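# Copy the reference drawing onto the paper pad with markers

## Task

Use the markers to reproduce the reference image called 'drawing' on the pad of paper. The image covers the entire sheet, and its upper edge matches the pad's long side farthest from the robot. The strip of scrap paper next to the pad can be used freely because it is not checked. Throughout the episode, the right hand's ring_pip goal is capped at +63.3 degrees (its mechanical stop is +108). Any larger goal is treated as +63.3, and hand_goal reports that value.

## Robot and tools

ROBOT. There are two UR-style arms, left_arm and right_arm. Each carries a 16-motor hand: a right hand on right_arm and a mirrored left hand on left_arm. Each hand has index, middle and ring fingers plus a thumb. Fingertips have rubber caps and the rest of the hand is hard plastic. A rigid mast sits on the palm side of the wrist and can strike objects. Nominal base positions in the scene frame are left_arm (+0.065, +0.378, 0) and right_arm (-0.053, -0.418, 0), in metres.

FRAMES. In the scene frame the origin is at table height, halfway between the bases. +z points up and +x points out over the table, away from the robot. left_arm is on the +y side. Image left and right do not correspond to arm names. All reported poses, velocities and move targets use this frame, and so do offset axes. Each arm also has a hand point frame. Its +z runs along the straight fingers toward their tips and its +y leaves the palm face. On the right hand +x points across the palm away from the thumb; on the left hand +x points toward the thumb. Reported hand positions can be off by a few centimetres.

ROW LAYOUT. One row holds 48 numbers, each in [-1, 1], for both arms together:
- Numbers 1-6: left_arm dx, dy, dz, rx, ry, rz.
- Numbers 7-22: left hand motor goals.
- Numbers 23-24: left current_limit and speed.
- Numbers 25-30: right_arm dx, dy, dz, rx, ry, rz.
- Numbers 31-46: right hand motor goals.
- Numbers 47-48: right current_limit and speed.
The six pose numbers are an offset along the scene axes, measured from that arm's Hand target at the start of the action or move. They are not measured from the previous row. A value of 1.0 means 0.6 m of travel or 180 degrees of turn. rx, ry, rz together form a single rotation vector about the hand point. Sending six zeros asks the arm to hold or return to its Hand target. Sending the same offset again moves the arm further.

HAND NUMBERS. The 16 motors, in order: index_mcp, index_abd, index_pip, index_dip, thumb_cmc, thumb_axl, thumb_mcp, thumb_ipl, middle_mcp, middle_abd, middle_pip, middle_dip, ring_mcp, ring_abd, ring_pip, ring_dip. Each value is an absolute goal scaled between that hinge's two stops. Toward +1, mcp, pip and dip bend the finger. Straight positions are about -0.75 for mcp, -0.58 for pip and -0.70 for dip. As a shortcut, put four grasp values a, b, c, d (each -1 to 1) in the first four slots and exactly 0 in the other twelve:
- a curls index and middle.
- b bends all three fingers at the knuckle.
- c swings the thumb across the palm.
- d curls the ring finger.
All four at zero gives an open hand. A zero in the 16 slots is a real goal, not 'keep as is'. To leave a hand unchanged, send back its hand_goal together with its current limit and speed. current_limit maps -1 to 0 mA and +1 to 550 mA, with a floor of 11 mA. speed maps to (speed+1)/2 of 8.5 rad/s. The initial settings are +0.4 and -0.6, and the last values sent stay in effect.

TOOLS.
- execute_actions(actions, cameras): actions is a list of up to 15 actions. Each action has up to 15 rows, one row per 1/30 s step, and the last row repeats to fill the action. Passing an empty list returns the state with all camera images.
- move(target, speed, blend, stop_force, zero, blocking, cameras): moves in straight lines toward one row, or through up to 15 rows. Every row's offsets are measured from the same Hand targets. speed is the top speed in m/s, from 0.002 to 3.6 (default 0.25). blend is the corner-rounding distance in m; 0 means stop at each target. stop_force, from 3 to 120 N, ends an arm's path once its wrist sensor feels that much push opposing the motion. Do not rely on stop_force when the hand is turning. Omit it when pulling away from a surface. zero (default true) resets the force reference before the move. blocking=false returns after about 0.5 s while the move carries on, and it cannot be combined with stop_force.
- wait(seconds 0-10).
- stop: brakes a running move.
- zoom_image(camera, region [x0,y0,x1,y1] in pixels, at most 504 on a side): enlarges part of a camera image.
- show_instructions: shows the reference drawing again.
- zero_wrist_force(arm).
- read_manual: licence text only.
- finished_scene: ends the scene permanently.
Cameras are cam_high, cam_low and cam_above (each 896x504), plus cam_left_wrist and cam_right_wrist (each 616x616, fisheye).

RESULTS. Each result reports end_effector_position (m) and quat_wxyz in the scene frame. It also gives Hand target, which is the last commanded pose and the base for later offsets. The hand point can settle short of Hand target; in that case, send the remaining distance as an offset. Hand lines give hand_goal, hand_measured, hand_current_ma and hand_state per motor. hand_state is one of moving, goal, blocked or overload. Wrist force and torque are in the hand's own axes. A move adds a 'move:' line with the outcome, such as done, off_target, moving, held or fault. It also lists any limits that acted: paced means the command was clipped, and held means steps were withheld. done does not prove that contact happened.

CAUTIONS.
- Stiff arms: a target even a little beyond a firm surface, or a fast impact, can cause a fault stop. An outside force of about 150 N, or joint torque over the limit, stops the arm for 10 s. Press with markers gently, at low speed, and with a small stop_force.
- Hands: a motor that runs at 495 mA or more for 5 s shuts down for 10 s. Do not grip harder than necessary.
- Rotation: each step clips commanded rotation to within 32 degrees of the current orientation.
- Arm clearance: a clearance check blocks arm parts from getting close to each other, but contact is still possible. Hands squeezing each other, or the arms pushing on each other, can fail the task.
- Base: do not route paths close to an arm's own base.
- Heat: a long stretched reach or steady pushing heats motors. MOTOR HOT is a warning, and overheating locks the arm.
- Objects: do not drop markers or knock anything off the table; anything that ends up off the table means failure. Release items only once they are still. Loose objects can be nudged at random.

Each tool is called as name(argument=value, ...) on one line, values as JSON.

Reference images:

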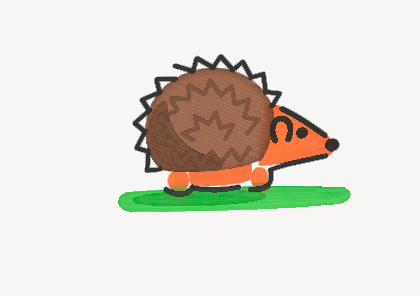

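## Session

execute_actions(actions=[])

show_instructions()

Scene clock: 0.00 s.
left_arm: end_effector_position=(+0.6932, -0.3084, +0.3676) hand_goal=(-0.754, +0.000, -0.576, -0.696, -0.714, -0.678, -0.226, -0.168, -0.754, +0.000, -0.576, -0.696, -0.754, +0.000, -0.576, -0.696) hand_measured=(-0.754, +0.000, -0.576, -0.696, -0.714, -0.678, -0.226, -0.168, -0.754, +0.000, -0.576, -0.696, -0.754, +0.000, -0.576, -0.696) hand_current_ma=(+0, +0, +0, +0, +0, +0, +0, +0, +0, +0, +0, +0, +0, +0, +0, +0) hand_state=(goal, goal, goal, goal, goal, goal, goal, goal, goal, goal, goal, goal, goal, goal, goal, goal) hand_current_limit=0.40 hand_speed=-0.60 end_effector_quat_wxyz=(+0.173, +0.977, +0.065, -0.105) | right_arm: end_effector_position=(+0.2924, -0.4215, +0.2239) hand_goal=(-0.754, +0.000, -0.576, -0.696, -0.714, -0.678, -0.226, -0.168, -0.754, +0.000, -0.576, -0.696, -0.754, +0.000, -0.576, -0.696) hand_measured=(-0.754, +0.000, -0.576, -0.696, -0.714, -0.678, -0.226, -0.168, -0.754, +0.000, -0.576, -0.696, -0.754, +0.000, -0.576, -0.696) hand_current_ma=(+0, +0, +0, +0, +0, +0, +0, +0, +0, +0, +0, +0, +0, +0, +0, +0) hand_state=(goal, goal, goal, goal, goal, goal, goal, goal, goal, goal, goal, goal, goal, goal, goal, goal) hand_current_limit=0.40 hand_speed=-0.60 end_effector_quat_wxyz=(+0.154, +0.558, +0.815, -0.004)
Joint positions: left_arm=[2.619 -2.578 -0.133 -1.978 1.163 0.901] | right_arm=[-0.611 -2.455 2.557 -1.982 -1.585 -0.951]
Joint velocities: within noise
Joint torques (N m): no reading
Wrist force (N): no reading
Wrist torque (N m): no reading
Wrist force, peak (N): no reading
Hand target: left_arm +0.6932, -0.3084, +0.3676; +0.173, +0.977, +0.065, -0.105 | right_arm +0.2924, -0.4215, +0.2239; +0.154, +0.558, +0.815, -0.004

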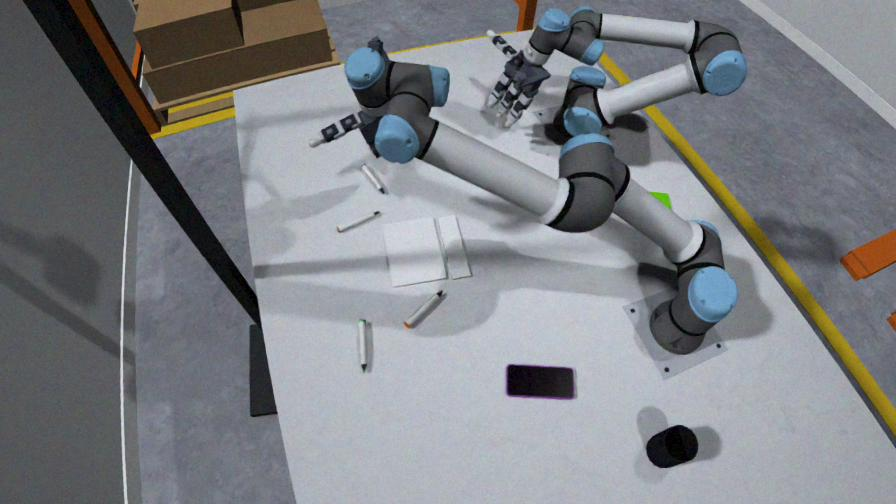

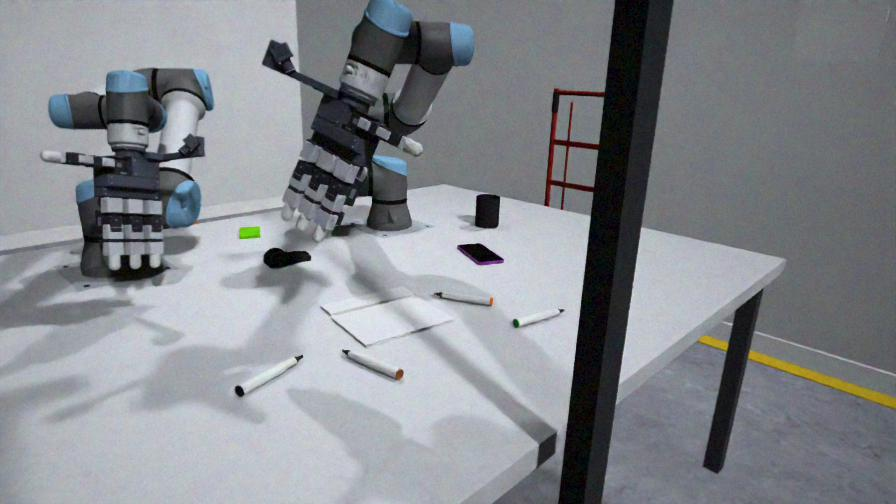

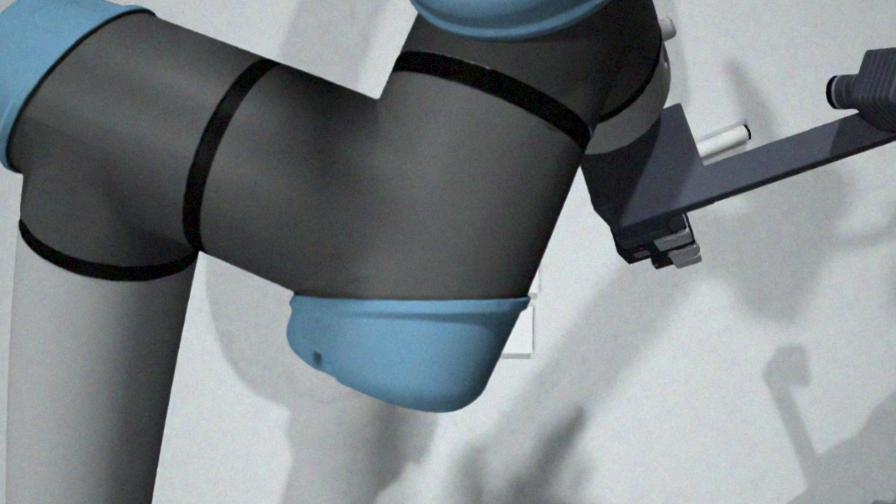

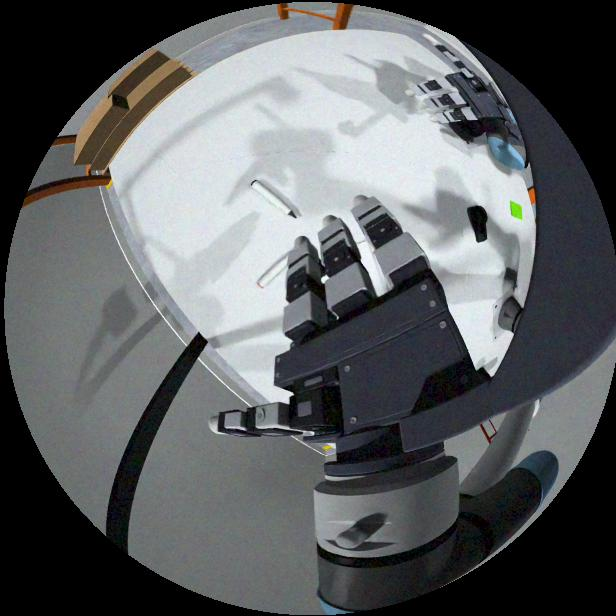

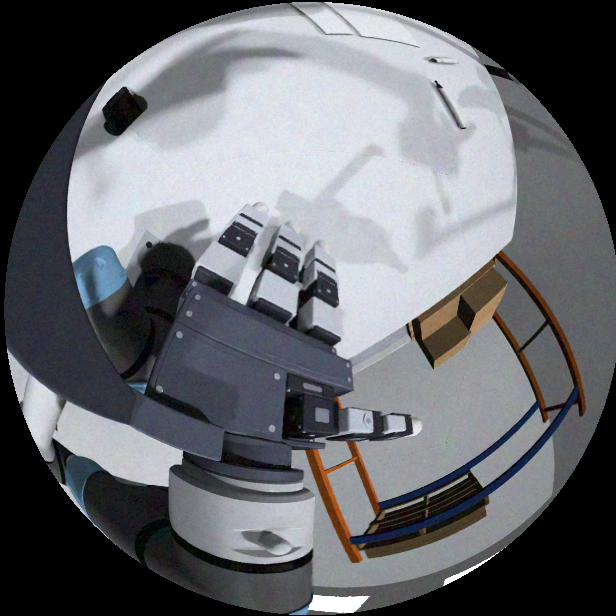

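Reference images for this scene: drawing.

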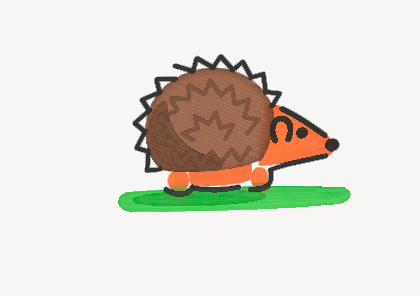

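zoom_image(camera="cam_high", region=[300, 140, 500, 380])

zoom_image(camera="cam_low", region=[220, 240, 600, 420])

zoom_image(camera="cam_low", region=[220, 340, 420, 420])

zoom_image(camera="cam_low", region=[400, 270, 600, 350])

Scaled by 2.100.

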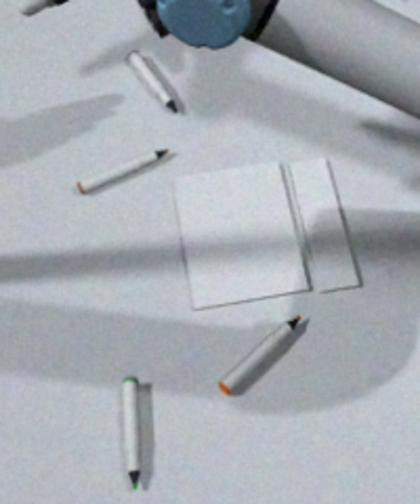

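Scaled by 1.326.

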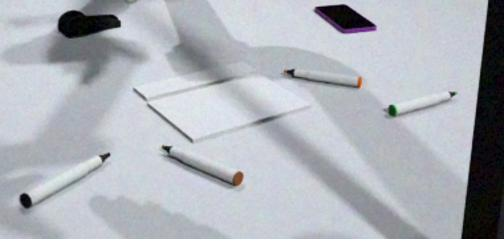

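Scaled by 2.520.

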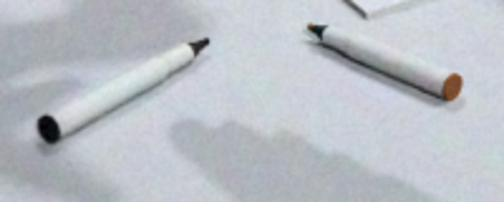

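Scaled by 2.520.

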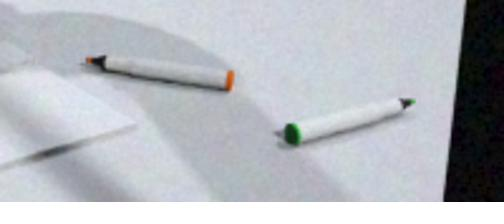

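move(target=[[-0.1,0.6,0.08,0,0,0,0,0,0,0,0,0,0,0,0,0,0,0,0,0,0,0,0.4,-0.6,0,0,0,0,0,0,0,0,0,0,0,0,0,0,0,0,0,0,0,0,0,0,0.4,-0.6]], speed=0.2, cameras=["cam_high","cam_above"])

Scene clock: 51.87 s.
left_arm: end_effector_position=(+0.6332, +0.0516, +0.4156) hand_goal=(-0.750, +0.000, -0.580, -0.700, -0.710, -0.680, -0.230, -0.170, -0.750, +0.000, -0.580, -0.700, -0.750, +0.000, -0.580, -0.700) hand_measured=(-0.752, +0.000, -0.578, -0.698, -0.714, -0.678, -0.224, -0.168, -0.752, +0.000, -0.578, -0.698, -0.752, +0.000, -0.578, -0.698) hand_current_ma=(-1, +0, +0, +1, -2, +1, +4, +1, -1, +0, +0, +1, -1, +0, +0, +1) hand_state=(goal, goal, goal, goal, goal, goal, goal, goal, goal, goal, goal, goal, goal, goal, goal, goal) hand_current_limit=0.40 hand_speed=-0.60 end_effector_quat_wxyz=(+0.173, +0.977, +0.065, -0.105) | right_arm: end_effector_position=(+0.2924, -0.4215, +0.2239) hand_goal=(-0.750, +0.000, -0.580, -0.700, -0.710, -0.680, -0.230, -0.170, -0.750, +0.000, -0.580, -0.700, -0.750, +0.000, -0.580, -0.700) hand_measured=(-0.752, +0.000, -0.578, -0.698, -0.714, -0.678, -0.224, -0.168, -0.752, +0.000, -0.578, -0.698, -0.752, +0.000, -0.578, -0.698) hand_current_ma=(-3, +0, +2, +3, -5, +2, +11, +3, -3, +0, +2, +2, -3, +0, +2, +3) hand_state=(goal, goal, goal, goal, goal, goal, goal, goal, goal, goal, goal, goal, goal, goal, goal, goal) hand_current_limit=0.40 hand_speed=-0.60 end_effector_quat_wxyz=(+0.154, +0.558, +0.815, -0.004)
Joint positions: left_arm=[3.09 -1.798 -1.229 -1.858 1.199 1.409] | right_arm=[-0.611 -2.455 2.557 -1.982 -1.585 -0.951]
Joint torques (N m): left_arm=[4.72 18.77 38.87 3.53 -3.74 -0.48] | right_arm=[-0.76 9.51 -22.54 -2.98 0.13 0.16]
Wrist force (N): left_arm=[0.0 -0.1 0.0] | right_arm=[-0.4 0.0 0.1]
Wrist torque (N m): left_arm=[0.02 0.00 -0.01] | right_arm=[-0.01 0.04 -0.03]
Wrist force, peak (N): left_arm=[-0.3 1.7 1.5] | right_arm=[-0.5 0.0 -0.3]
Hand target: left_arm +0.6332, +0.0516, +0.4156; +0.173, +0.977, +0.065, -0.105 | right_arm +0.2924, -0.4215, +0.2239; +0.154, +0.558, +0.815, -0.004
Off the commanded pose: left_arm 0.000 m, 0 deg | right_arm 0.000 m, 0 deg.
move: done
Images, in order (width x height): cam_high 896x504, cam_above 896x504.

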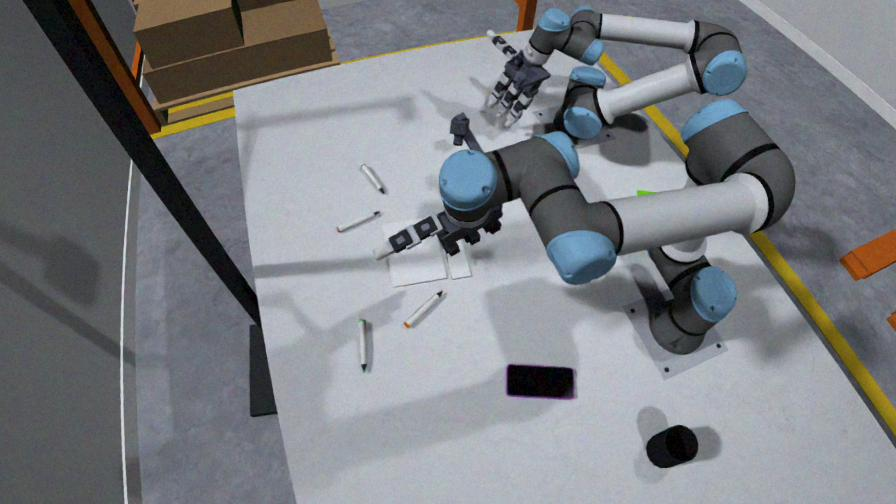

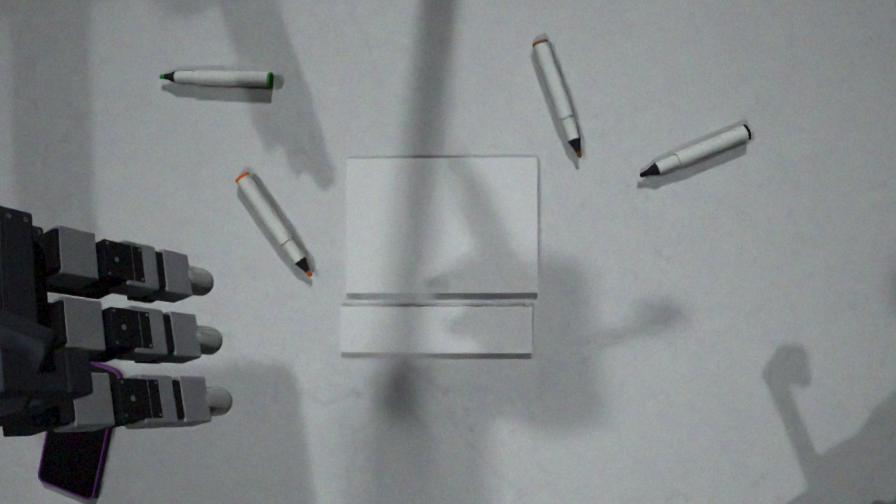

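move(target=[[-0.4,0.8,0,0,0,0,0,0,0,0,0,0,0,0,0,0,0,0,0,0,0,0,0.4,-0.6,0,0,0,0,0,0,0,0,0,0,0,0,0,0,0,0,0,0,0,0,0,0,0.4,-0.6]], speed=0.2, cameras=["cam_high","cam_above","cam_low"])

Scene clock: 115.33 s.
left_arm: end_effector_position=(+0.3933, +0.5316, +0.4157) hand_goal=(-0.750, +0.000, -0.580, -0.700, -0.710, -0.680, -0.230, -0.170, -0.750, +0.000, -0.580, -0.700, -0.750, +0.000, -0.580, -0.700) hand_measured=(-0.752, +0.000, -0.578, -0.698, -0.712, -0.678, -0.224, -0.168, -0.752, +0.000, -0.578, -0.698, -0.752, +0.000, -0.578, -0.698) hand_current_ma=(-1, +0, +0, +1, -1, +1, +4, +1, -1, +0, +0, +1, -1, +0, +0, +1) hand_state=(goal, goal, goal, goal, goal, goal, goal, goal, goal, goal, goal, goal, goal, goal, goal, goal) hand_current_limit=0.40 hand_speed=-0.60 end_effector_quat_wxyz=(+0.173, +0.977, +0.065, -0.105) | right_arm: end_effector_position=(+0.2924, -0.4215, +0.2239) hand_goal=(-0.750, +0.000, -0.580, -0.700, -0.710, -0.680, -0.230, -0.170, -0.750, +0.000, -0.580, -0.700, -0.750, +0.000, -0.580, -0.700) hand_measured=(-0.752, +0.000, -0.578, -0.698, -0.714, -0.678, -0.224, -0.168, -0.752, +0.000, -0.578, -0.698, -0.752, +0.000, -0.578, -0.698) hand_current_ma=(-3, +0, +2, +3, -5, +2, +11, +3, -3, +0, +2, +2, -3, +0, +2, +3) hand_state=(goal, goal, goal, goal, goal, goal, goal, goal, goal, goal, goal, goal, goal, goal, goal, goal) hand_current_limit=0.40 hand_speed=-0.60 end_effector_quat_wxyz=(+0.154, +0.558, +0.815, -0.004)
Joint positions: left_arm=[4.196 -1.471 -1.522 -2.127 1.552 2.487] | right_arm=[-0.611 -2.455 2.557 -1.982 -1.585 -0.951]
Joint torques (N m): left_arm=[6.82 26.8 9.32 3.14 -2.5 -0.15] | right_arm=[0.09 10.1 -22.6 -3.25 0.1 0.08]
Wrist force (N): left_arm=[0.0 -0.1 -0.5] | right_arm=[-0.3 -0.1 0.0]
Wrist torque (N m): left_arm=[0.06 0.00 0.01] | right_arm=[-0.01 0.04 -0.03]
Wrist force, peak (N): left_arm=[-0.9 4.4 2.7] | right_arm=[-0.6 0.3 -0.2]
Hand target: left_arm +0.3932, +0.5316, +0.4156; +0.173, +0.977, +0.065, -0.105 | right_arm +0.2924, -0.4215, +0.2239; +0.154, +0.558, +0.815, -0.004
Off the commanded pose: left_arm 0.000 m, 0 deg | right_arm 0.000 m, 0 deg.
move: done
Images, in order (width x height): cam_high 896x504, cam_low 896x504, cam_above 896x504.

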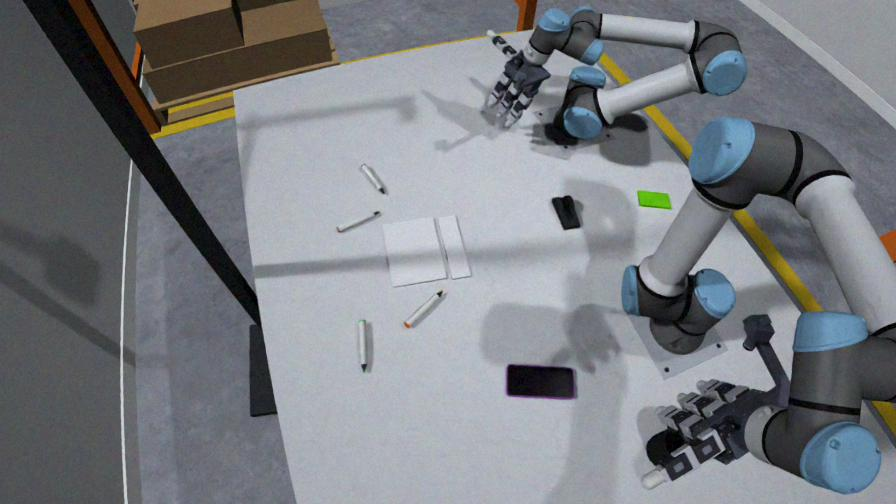

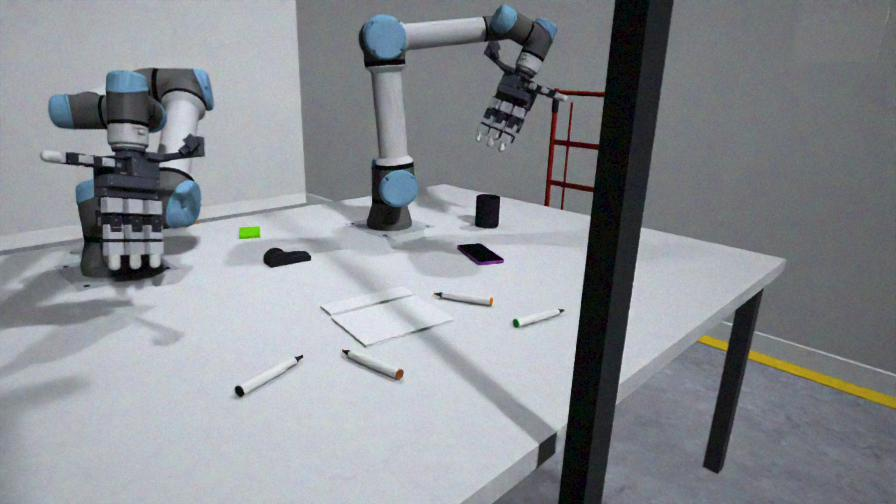

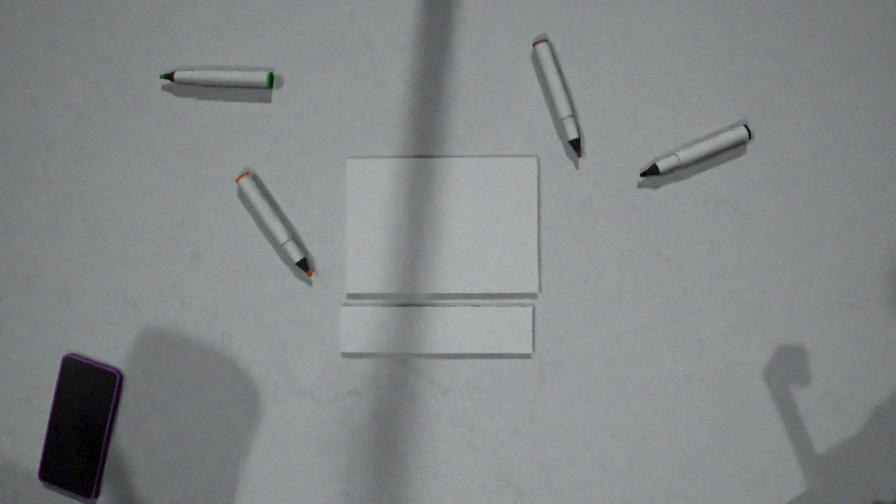

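zoom_image(camera="cam_above", region=[480, 0, 780, 200])

zoom_image(camera="cam_above", region=[140, 40, 360, 300])

zoom_image(camera="cam_above", region=[320, 140, 560, 380])

show_instructions()

Scaled by 1.680.

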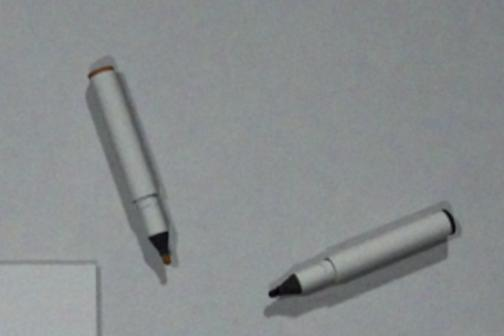

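Scaled by 1.938.

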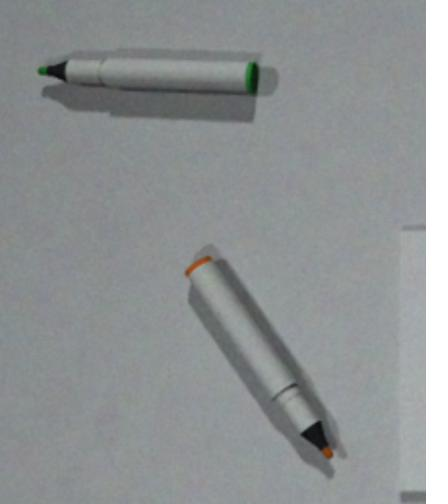

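Scaled by 2.100.

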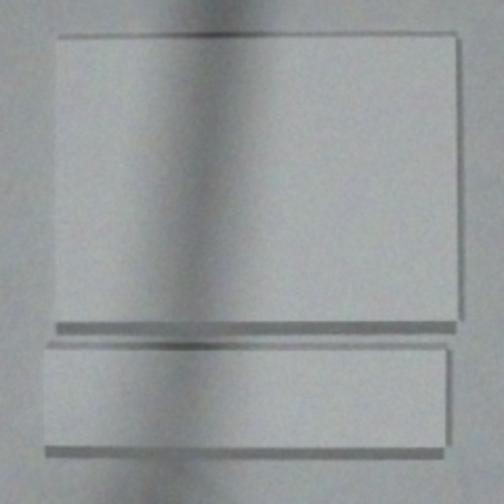

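Reference images for this scene: drawing.

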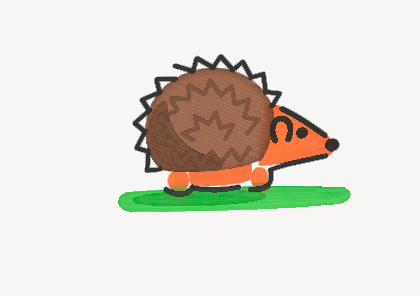

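move(target=[[0,0,0,0,0,0,0,0,0,0,0,0,0,0,0,0,0,0,0,0,0,0,0.4,-0.6,0.546,0.1025,0.16,-0.3845,0.2613,0.3601,-0.068,0,0.08,-0.42,0.657,-0.677,-0.169,-0.33,-0.068,0,0.08,-0.42,0.205,0,0.343,0.464,0.4,-0.6]], speed=0.25, cameras=["cam_high","cam_above","cam_right_wrist"])

Scene clock: 352.83 s.
left_arm: end_effector_position=(+0.3932, +0.5316, +0.4156) hand_goal=(-0.750, +0.000, -0.580, -0.700, -0.710, -0.680, -0.230, -0.170, -0.750, +0.000, -0.580, -0.700, -0.750, +0.000, -0.580, -0.700) hand_measured=(-0.752, +0.000, -0.578, -0.698, -0.712, -0.678, -0.224, -0.168, -0.752, +0.000, -0.578, -0.698, -0.752, +0.000, -0.578, -0.698) hand_current_ma=(-1, +0, +0, +1, -1, +1, +4, +1, -1, +0, +0, +1, -1, +0, +0, +1) hand_state=(goal, goal, goal, goal, goal, goal, goal, goal, goal, goal, goal, goal, goal, goal, goal, goal) hand_current_limit=0.40 hand_speed=-0.60 end_effector_quat_wxyz=(+0.173, +0.977, +0.065, -0.105) | right_arm: end_effector_position=(+0.6201, -0.3599, +0.3197) hand_goal=(-0.068, +0.000, +0.080, -0.420, +0.656, -0.678, -0.170, -0.330, -0.068, +0.000, +0.080, -0.420, +0.204, +0.000, +0.342, +0.464) hand_measured=(-0.068, +0.000, +0.076, -0.424, +0.658, -0.678, -0.168, -0.326, -0.068, +0.000, +0.076, -0.424, +0.198, +0.000, +0.336, +0.462) hand_current_ma=(+0, +0, -6, -4, +1, +0, +4, +5, +0, +0, -5, -3, -7, +0, -7, -3) hand_state=(goal, goal, goal, goal, goal, goal, goal, goal, goal, goal, goal, goal, goal, goal, goal, goal) hand_current_limit=0.40 hand_speed=-0.60 end_effector_quat_wxyz=(+0.097, -0.144, +0.817, -0.550)
Joint positions: left_arm=[4.197 -1.471 -1.522 -2.127 1.552 2.487] | right_arm=[0.112 -1.203 1.512 -2.344 -2.707 -2.075]
Joint torques (N m): left_arm=[5.14 27.75 10.44 3.34 -2.77 2.09] | right_arm=[-10.41 -57.43 -17.3 -1.28 -1.24 -1.03]
Wrist force (N): left_arm=[0.1 0.1 -0.4] | right_arm=[-0.2 -0.3 0.1]
Wrist torque (N m): left_arm=[0.07 0.00 0.01] | right_arm=[0.47 -0.02 -0.01]
Wrist force, peak (N): left_arm=[-0.2 -0.1 -0.7] | right_arm=[0.7 0.5 3.0]
Hand target: left_arm +0.3932, +0.5316, +0.4156; +0.173, +0.977, +0.065, -0.105 | right_arm +0.6200, -0.3600, +0.3199; +0.097, -0.143, +0.817, -0.550
Off the commanded pose: left_arm 0.000 m, 0 deg | right_arm 0.000 m, 0 deg.
move: done
Images, in order (width x height): cam_high 896x504, cam_above 896x504, cam_right_wrist 616x616.

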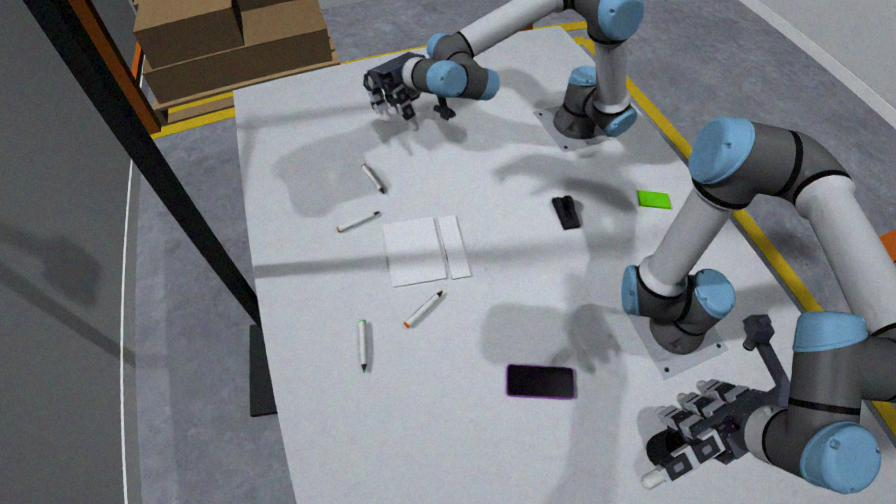

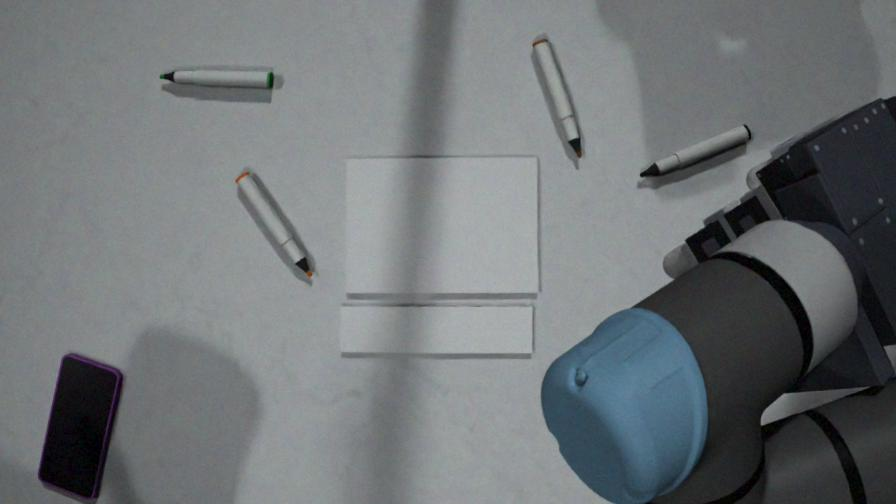

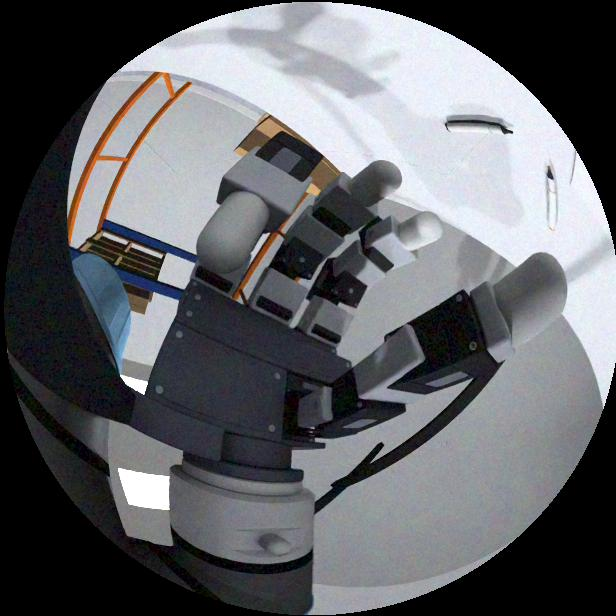

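zoom_image(camera="cam_above", region=[600, 60, 896, 320])

Scaled by 1.703.

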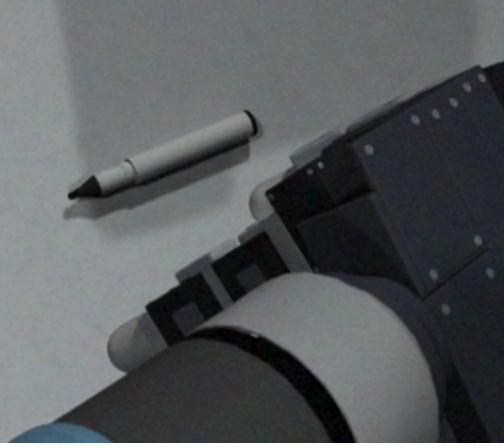

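move(target=[[0,0,0,0,0,0,0,0,0,0,0,0,0,0,0,0,0,0,0,0,0,0,0.4,-0.6,0.255,0.1017,-0.33,0,0,0,-0.068,0,0.08,-0.42,0.657,-0.677,-0.169,-0.33,-0.068,0,0.08,-0.42,0.205,0,0.343,0.464,0.4,-0.6]], speed=0.15, cameras=["cam_low","cam_above","cam_right_wrist"])

Scene clock: 376.53 s.
left_arm: end_effector_position=(+0.3932, +0.5316, +0.4156) hand_goal=(-0.750, +0.000, -0.580, -0.700, -0.710, -0.680, -0.230, -0.170, -0.750, +0.000, -0.580, -0.700, -0.750, +0.000, -0.580, -0.700) hand_measured=(-0.752, +0.000, -0.578, -0.698, -0.712, -0.678, -0.224, -0.168, -0.752, +0.000, -0.578, -0.698, -0.752, +0.000, -0.578, -0.698) hand_current_ma=(-1, +0, +0, +1, -1, +1, +4, +1, -1, +0, +0, +1, -1, +0, +0, +1) hand_state=(goal, goal, goal, goal, goal, goal, goal, goal, goal, goal, goal, goal, goal, goal, goal, goal) hand_current_limit=0.40 hand_speed=-0.60 end_effector_quat_wxyz=(+0.173, +0.977, +0.065, -0.105) | right_arm: end_effector_position=(+0.7730, -0.2988, +0.1217) hand_goal=(-0.068, +0.000, +0.080, -0.420, +0.656, -0.678, -0.170, -0.330, -0.068, +0.000, +0.080, -0.420, +0.204, +0.000, +0.342, +0.464) hand_measured=(-0.068, +0.000, +0.076, -0.424, +0.658, -0.678, -0.168, -0.328, -0.068, +0.000, +0.076, -0.422, +0.200, +0.000, +0.336, +0.462) hand_current_ma=(+0, +0, -6, -4, +1, +0, +4, +5, +0, +0, -5, -3, -6, +0, -7, -3) hand_state=(goal, goal, goal, goal, goal, goal, goal, goal, goal, goal, goal, goal, goal, goal, goal, goal) hand_current_limit=0.40 hand_speed=-0.60 end_effector_quat_wxyz=(+0.097, -0.144, +0.817, -0.550)
Joint positions: left_arm=[4.197 -1.471 -1.522 -2.127 1.552 2.487] | right_arm=[0.161 -0.656 1.105 -2.385 -2.727 -1.965]
Joint torques (N m): left_arm=[6.23 27.3 10.9 3.23 -2.65 2.2] | right_arm=[-8.52 -76.68 -10.07 -5.22 -2.24 -1.12]
Wrist force (N): left_arm=[0.1 0.0 -0.4] | right_arm=[-0.3 0.3 0.1]
Wrist torque (N m): left_arm=[0.05 -0.01 0.01] | right_arm=[0.55 0.00 -0.15]
Wrist force, peak (N): left_arm=[0.0 -0.4 -0.5] | right_arm=[0.9 -2.2 -1.4]
Hand target: left_arm +0.3932, +0.5316, +0.4156; +0.173, +0.977, +0.065, -0.105 | right_arm +0.7730, -0.2990, +0.1219; +0.097, -0.143, +0.817, -0.550
Off the commanded pose: left_arm 0.000 m, 0 deg | right_arm 0.000 m, 0 deg.
move: done
Images, in order (width x height): cam_low 896x504, cam_above 896x504, cam_right_wrist 616x616.

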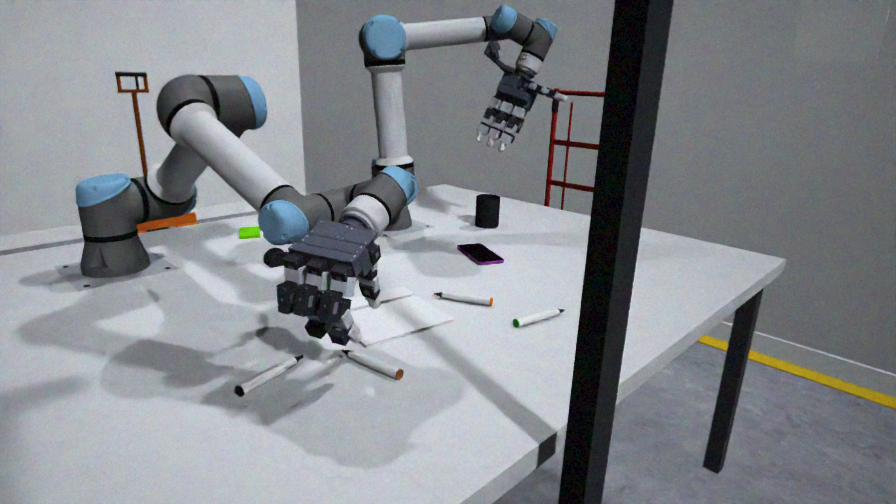

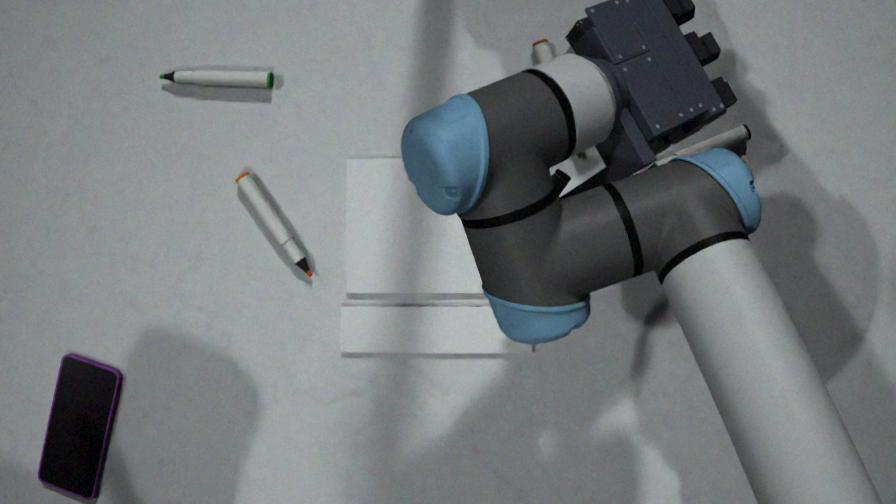

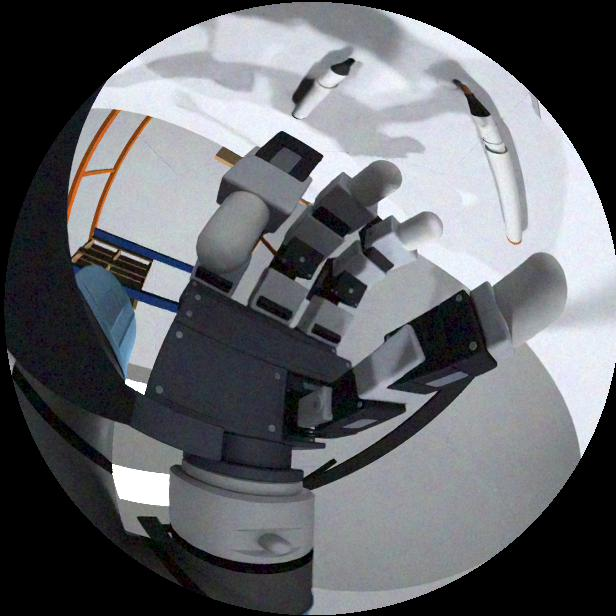

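zoom_image(camera="cam_right_wrist", region=[330, 30, 600, 300])

Scaled by 1.867 from the camera's 616x616 image, which has a finer 880x880 frame.

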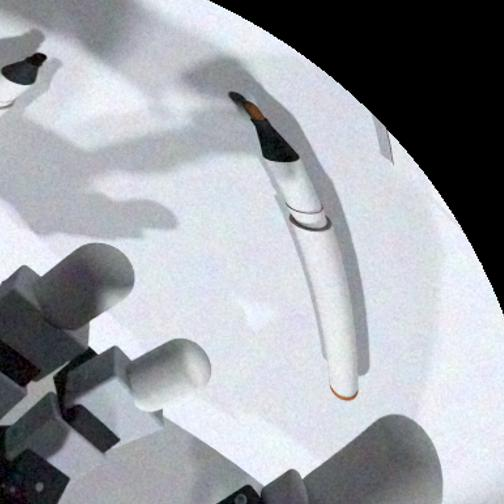

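move(target=[[0,0,0,0,0,0,0,0,0,0,0,0,0,0,0,0,0,0,0,0,0,0,0.4,-0.6,0.0233,0,-0.0745,0,0,-0.0444,-0.068,0,0.08,-0.42,0.657,-0.677,-0.169,-0.33,-0.068,0,0.08,-0.42,0.205,0,0.343,0.464,0.4,-0.6]], speed=0.1, cameras=["cam_low","cam_right_wrist"])

zoom_image(camera="cam_right_wrist", region=[330, 30, 600, 300])

zoom_image(camera="cam_low", region=[230, 220, 430, 400])

Scene clock: 410.57 s.
left_arm: end_effector_position=(+0.3932, +0.5316, +0.4156) hand_goal=(-0.750, +0.000, -0.580, -0.700, -0.710, -0.680, -0.230, -0.170, -0.750, +0.000, -0.580, -0.700, -0.750, +0.000, -0.580, -0.700) hand_measured=(-0.752, +0.000, -0.578, -0.698, -0.712, -0.678, -0.224, -0.168, -0.752, +0.000, -0.578, -0.698, -0.752, +0.000, -0.578, -0.698) hand_current_ma=(-1, +0, +0, +1, -1, +1, +4, +1, -1, +0, +0, +1, -1, +0, +0, +1) hand_state=(goal, goal, goal, goal, goal, goal, goal, goal, goal, goal, goal, goal, goal, goal, goal, goal) hand_current_limit=0.40 hand_speed=-0.60 end_effector_quat_wxyz=(+0.173, +0.977, +0.065, -0.105) | right_arm: end_effector_position=(+0.7730, -0.2990, +0.1219) hand_goal=(-0.068, +0.000, +0.080, -0.420, +0.656, -0.678, -0.170, -0.330, -0.068, +0.000, +0.080, -0.420, +0.204, +0.000, +0.342, +0.464) hand_measured=(-0.068, +0.000, +0.076, -0.424, +0.658, -0.678, -0.168, -0.328, -0.068, +0.000, +0.076, -0.422, +0.200, +0.000, +0.336, +0.462) hand_current_ma=(+0, +0, -6, -4, +1, +0, +4, +5, +0, +0, -5, -3, -6, +0, -7, -3) hand_state=(goal, goal, goal, goal, goal, goal, goal, goal, goal, goal, goal, goal, goal, goal, goal, goal) hand_current_limit=0.40 hand_speed=-0.60 end_effector_quat_wxyz=(+0.097, -0.143, +0.817, -0.550)
Joint positions: left_arm=[4.197 -1.471 -1.522 -2.127 1.552 2.487] | right_arm=[0.161 -0.656 1.105 -2.385 -2.727 -1.965]
Joint torques (N m): left_arm=[6.47 26.91 10.83 3.4 -2.74 2.23] | right_arm=[-10.19 -77.49 -6.44 -4.94 0.46 -1.02]
Wrist force (N): left_arm=[0.1 -0.1 -0.5] | right_arm=[-0.3 0.2 0.3]
Wrist torque (N m): left_arm=[0.05 0.00 0.01] | right_arm=[0.51 0.00 -0.15]
Wrist force, peak (N): left_arm=[-0.1 0.1 -0.6] | right_arm=[-0.2 0.3 0.7]
Hand target: left_arm +0.3932, +0.5316, +0.4156; +0.173, +0.977, +0.065, -0.105 | right_arm +0.7730, -0.2990, +0.1219; +0.097, -0.143, +0.817, -0.550 (not the last commanded pose)
Off the commanded pose: left_arm 0.000 m, 0 deg | right_arm 0.047 m, 8 deg.
move: held (right_arm; a check stopped the path); limits=held
pose unreachable (right arm): on one or more control steps of this call, first in action 0 (counted from 0), this arm could not follow its commanded pose, so it was not sent that pose on those steps. It may still have moved: this result reports where it is.
cause: moving toward the commanded pose would bring two parts of the arm too close to each other (joints 4 (wrist 1) to 6 (wrist 3) lie between them).
Images, in order (width x height): cam_low 896x504, cam_right_wrist 616x616.

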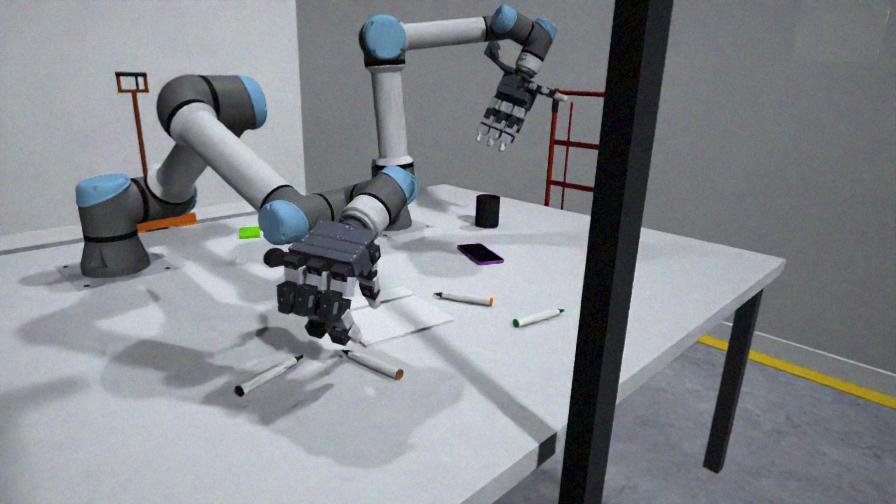

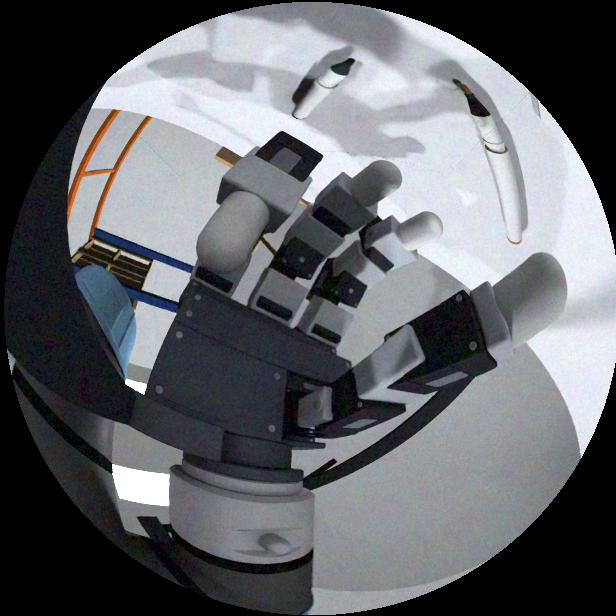

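Scaled by 1.867 from the camera's 616x616 image, which has a finer 880x880 frame.

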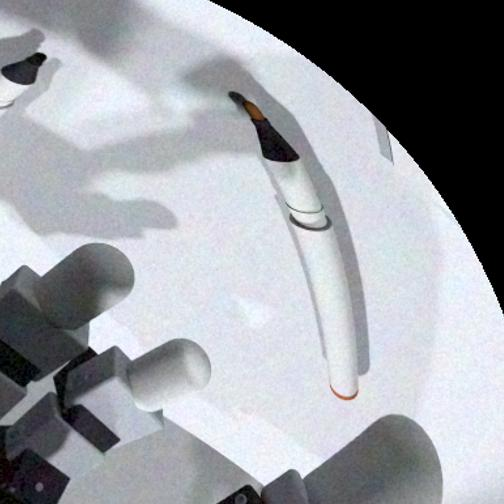

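Scaled by 2.520.

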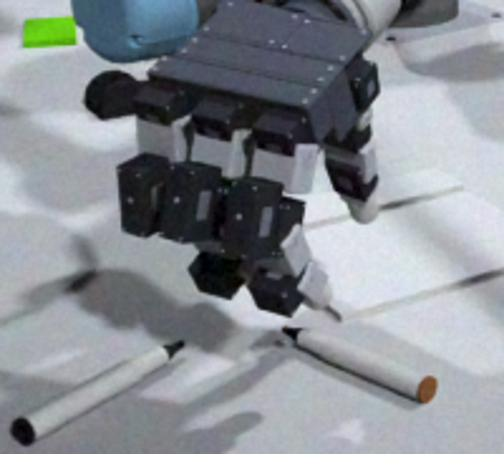

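move(target=[[0,0,0,0,0,0,0,0,0,0,0,0,0,0,0,0,0,0,0,0,0,0,0.4,-0.6,0.045,0.0075,-0.0745,0,0,0.0222,-0.068,0,0.08,-0.42,0.657,-0.677,-0.169,-0.33,-0.068,0,0.08,-0.42,0.205,0,0.343,0.464,0.4,-0.6]], speed=0.1, cameras=["cam_right_wrist"])

zoom_image(camera="cam_right_wrist", region=[330, 30, 600, 300])

Scene clock: 419.17 s.
left_arm: end_effector_position=(+0.3932, +0.5316, +0.4156) hand_goal=(-0.750, +0.000, -0.580, -0.700, -0.710, -0.680, -0.230, -0.170, -0.750, +0.000, -0.580, -0.700, -0.750, +0.000, -0.580, -0.700) hand_measured=(-0.752, +0.000, -0.578, -0.698, -0.712, -0.678, -0.224, -0.168, -0.752, +0.000, -0.578, -0.698, -0.752, +0.000, -0.578, -0.698) hand_current_ma=(-1, +0, +0, +1, -1, +1, +4, +1, -1, +0, +0, +1, -1, +0, +0, +1) hand_state=(goal, goal, goal, goal, goal, goal, goal, goal, goal, goal, goal, goal, goal, goal, goal, goal) hand_current_limit=0.40 hand_speed=-0.60 end_effector_quat_wxyz=(+0.173, +0.977, +0.065, -0.105) | right_arm: end_effector_position=(+0.8001, -0.2945, +0.0770) hand_goal=(-0.068, +0.000, +0.080, -0.420, +0.656, -0.678, -0.170, -0.330, -0.068, +0.000, +0.080, -0.420, +0.204, +0.000, +0.342, +0.464) hand_measured=(-0.068, +0.000, +0.076, -0.424, +0.658, -0.678, -0.168, -0.328, -0.068, +0.000, +0.076, -0.422, +0.200, +0.000, +0.336, +0.462) hand_current_ma=(+0, +0, -6, -4, +1, +0, +4, +5, +0, +0, -5, -3, -6, +0, -7, -3) hand_state=(goal, goal, goal, goal, goal, goal, goal, goal, goal, goal, goal, goal, goal, goal, goal, goal) hand_current_limit=0.40 hand_speed=-0.60 end_effector_quat_wxyz=(+0.116, -0.172, +0.812, -0.546)
Joint positions: left_arm=[4.197 -1.471 -1.522 -2.127 1.552 2.487] | right_arm=[0.155 -0.535 1.029 -2.579 -2.695 -2.129]
Joint torques (N m): left_arm=[6.02 27.44 9.99 3.2 -2.75 2.17] | right_arm=[-0.04 -80.7 -6.17 -1.14 -3.23 0.33]
Wrist force (N): left_arm=[0.1 0.0 -0.6] | right_arm=[-0.4 0.1 0.0]
Wrist torque (N m): left_arm=[0.07 0.00 0.00] | right_arm=[0.52 0.01 -0.01]
Wrist force, peak (N): left_arm=[-0.2 0.1 -0.7] | right_arm=[-0.5 1.9 0.7]
Hand target: left_arm +0.3932, +0.5316, +0.4156; +0.173, +0.977, +0.065, -0.105 | right_arm +0.8000, -0.2945, +0.0772; +0.116, -0.172, +0.812, -0.546
Off the commanded pose: left_arm 0.000 m, 0 deg | right_arm 0.000 m, 0 deg.
move: done
Images, in order (width x height): cam_right_wrist 616x616.

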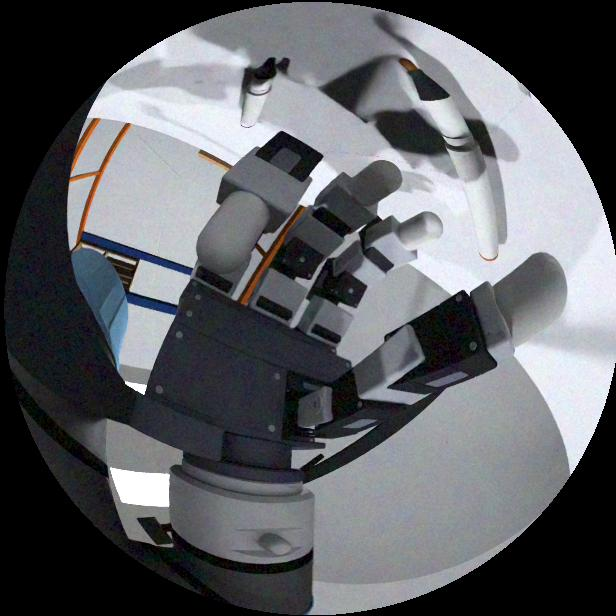

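Scaled by 1.867 from the camera's 616x616 image, which has a finer 880x880 frame.

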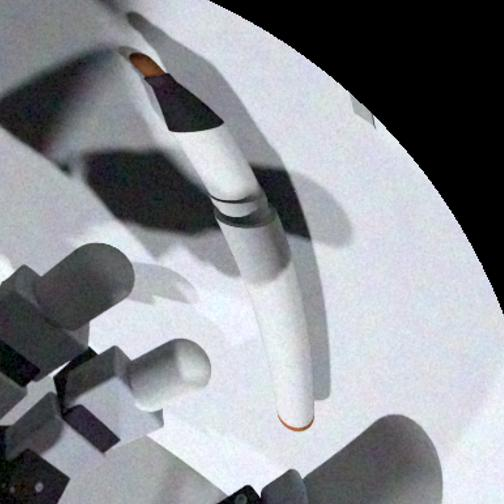

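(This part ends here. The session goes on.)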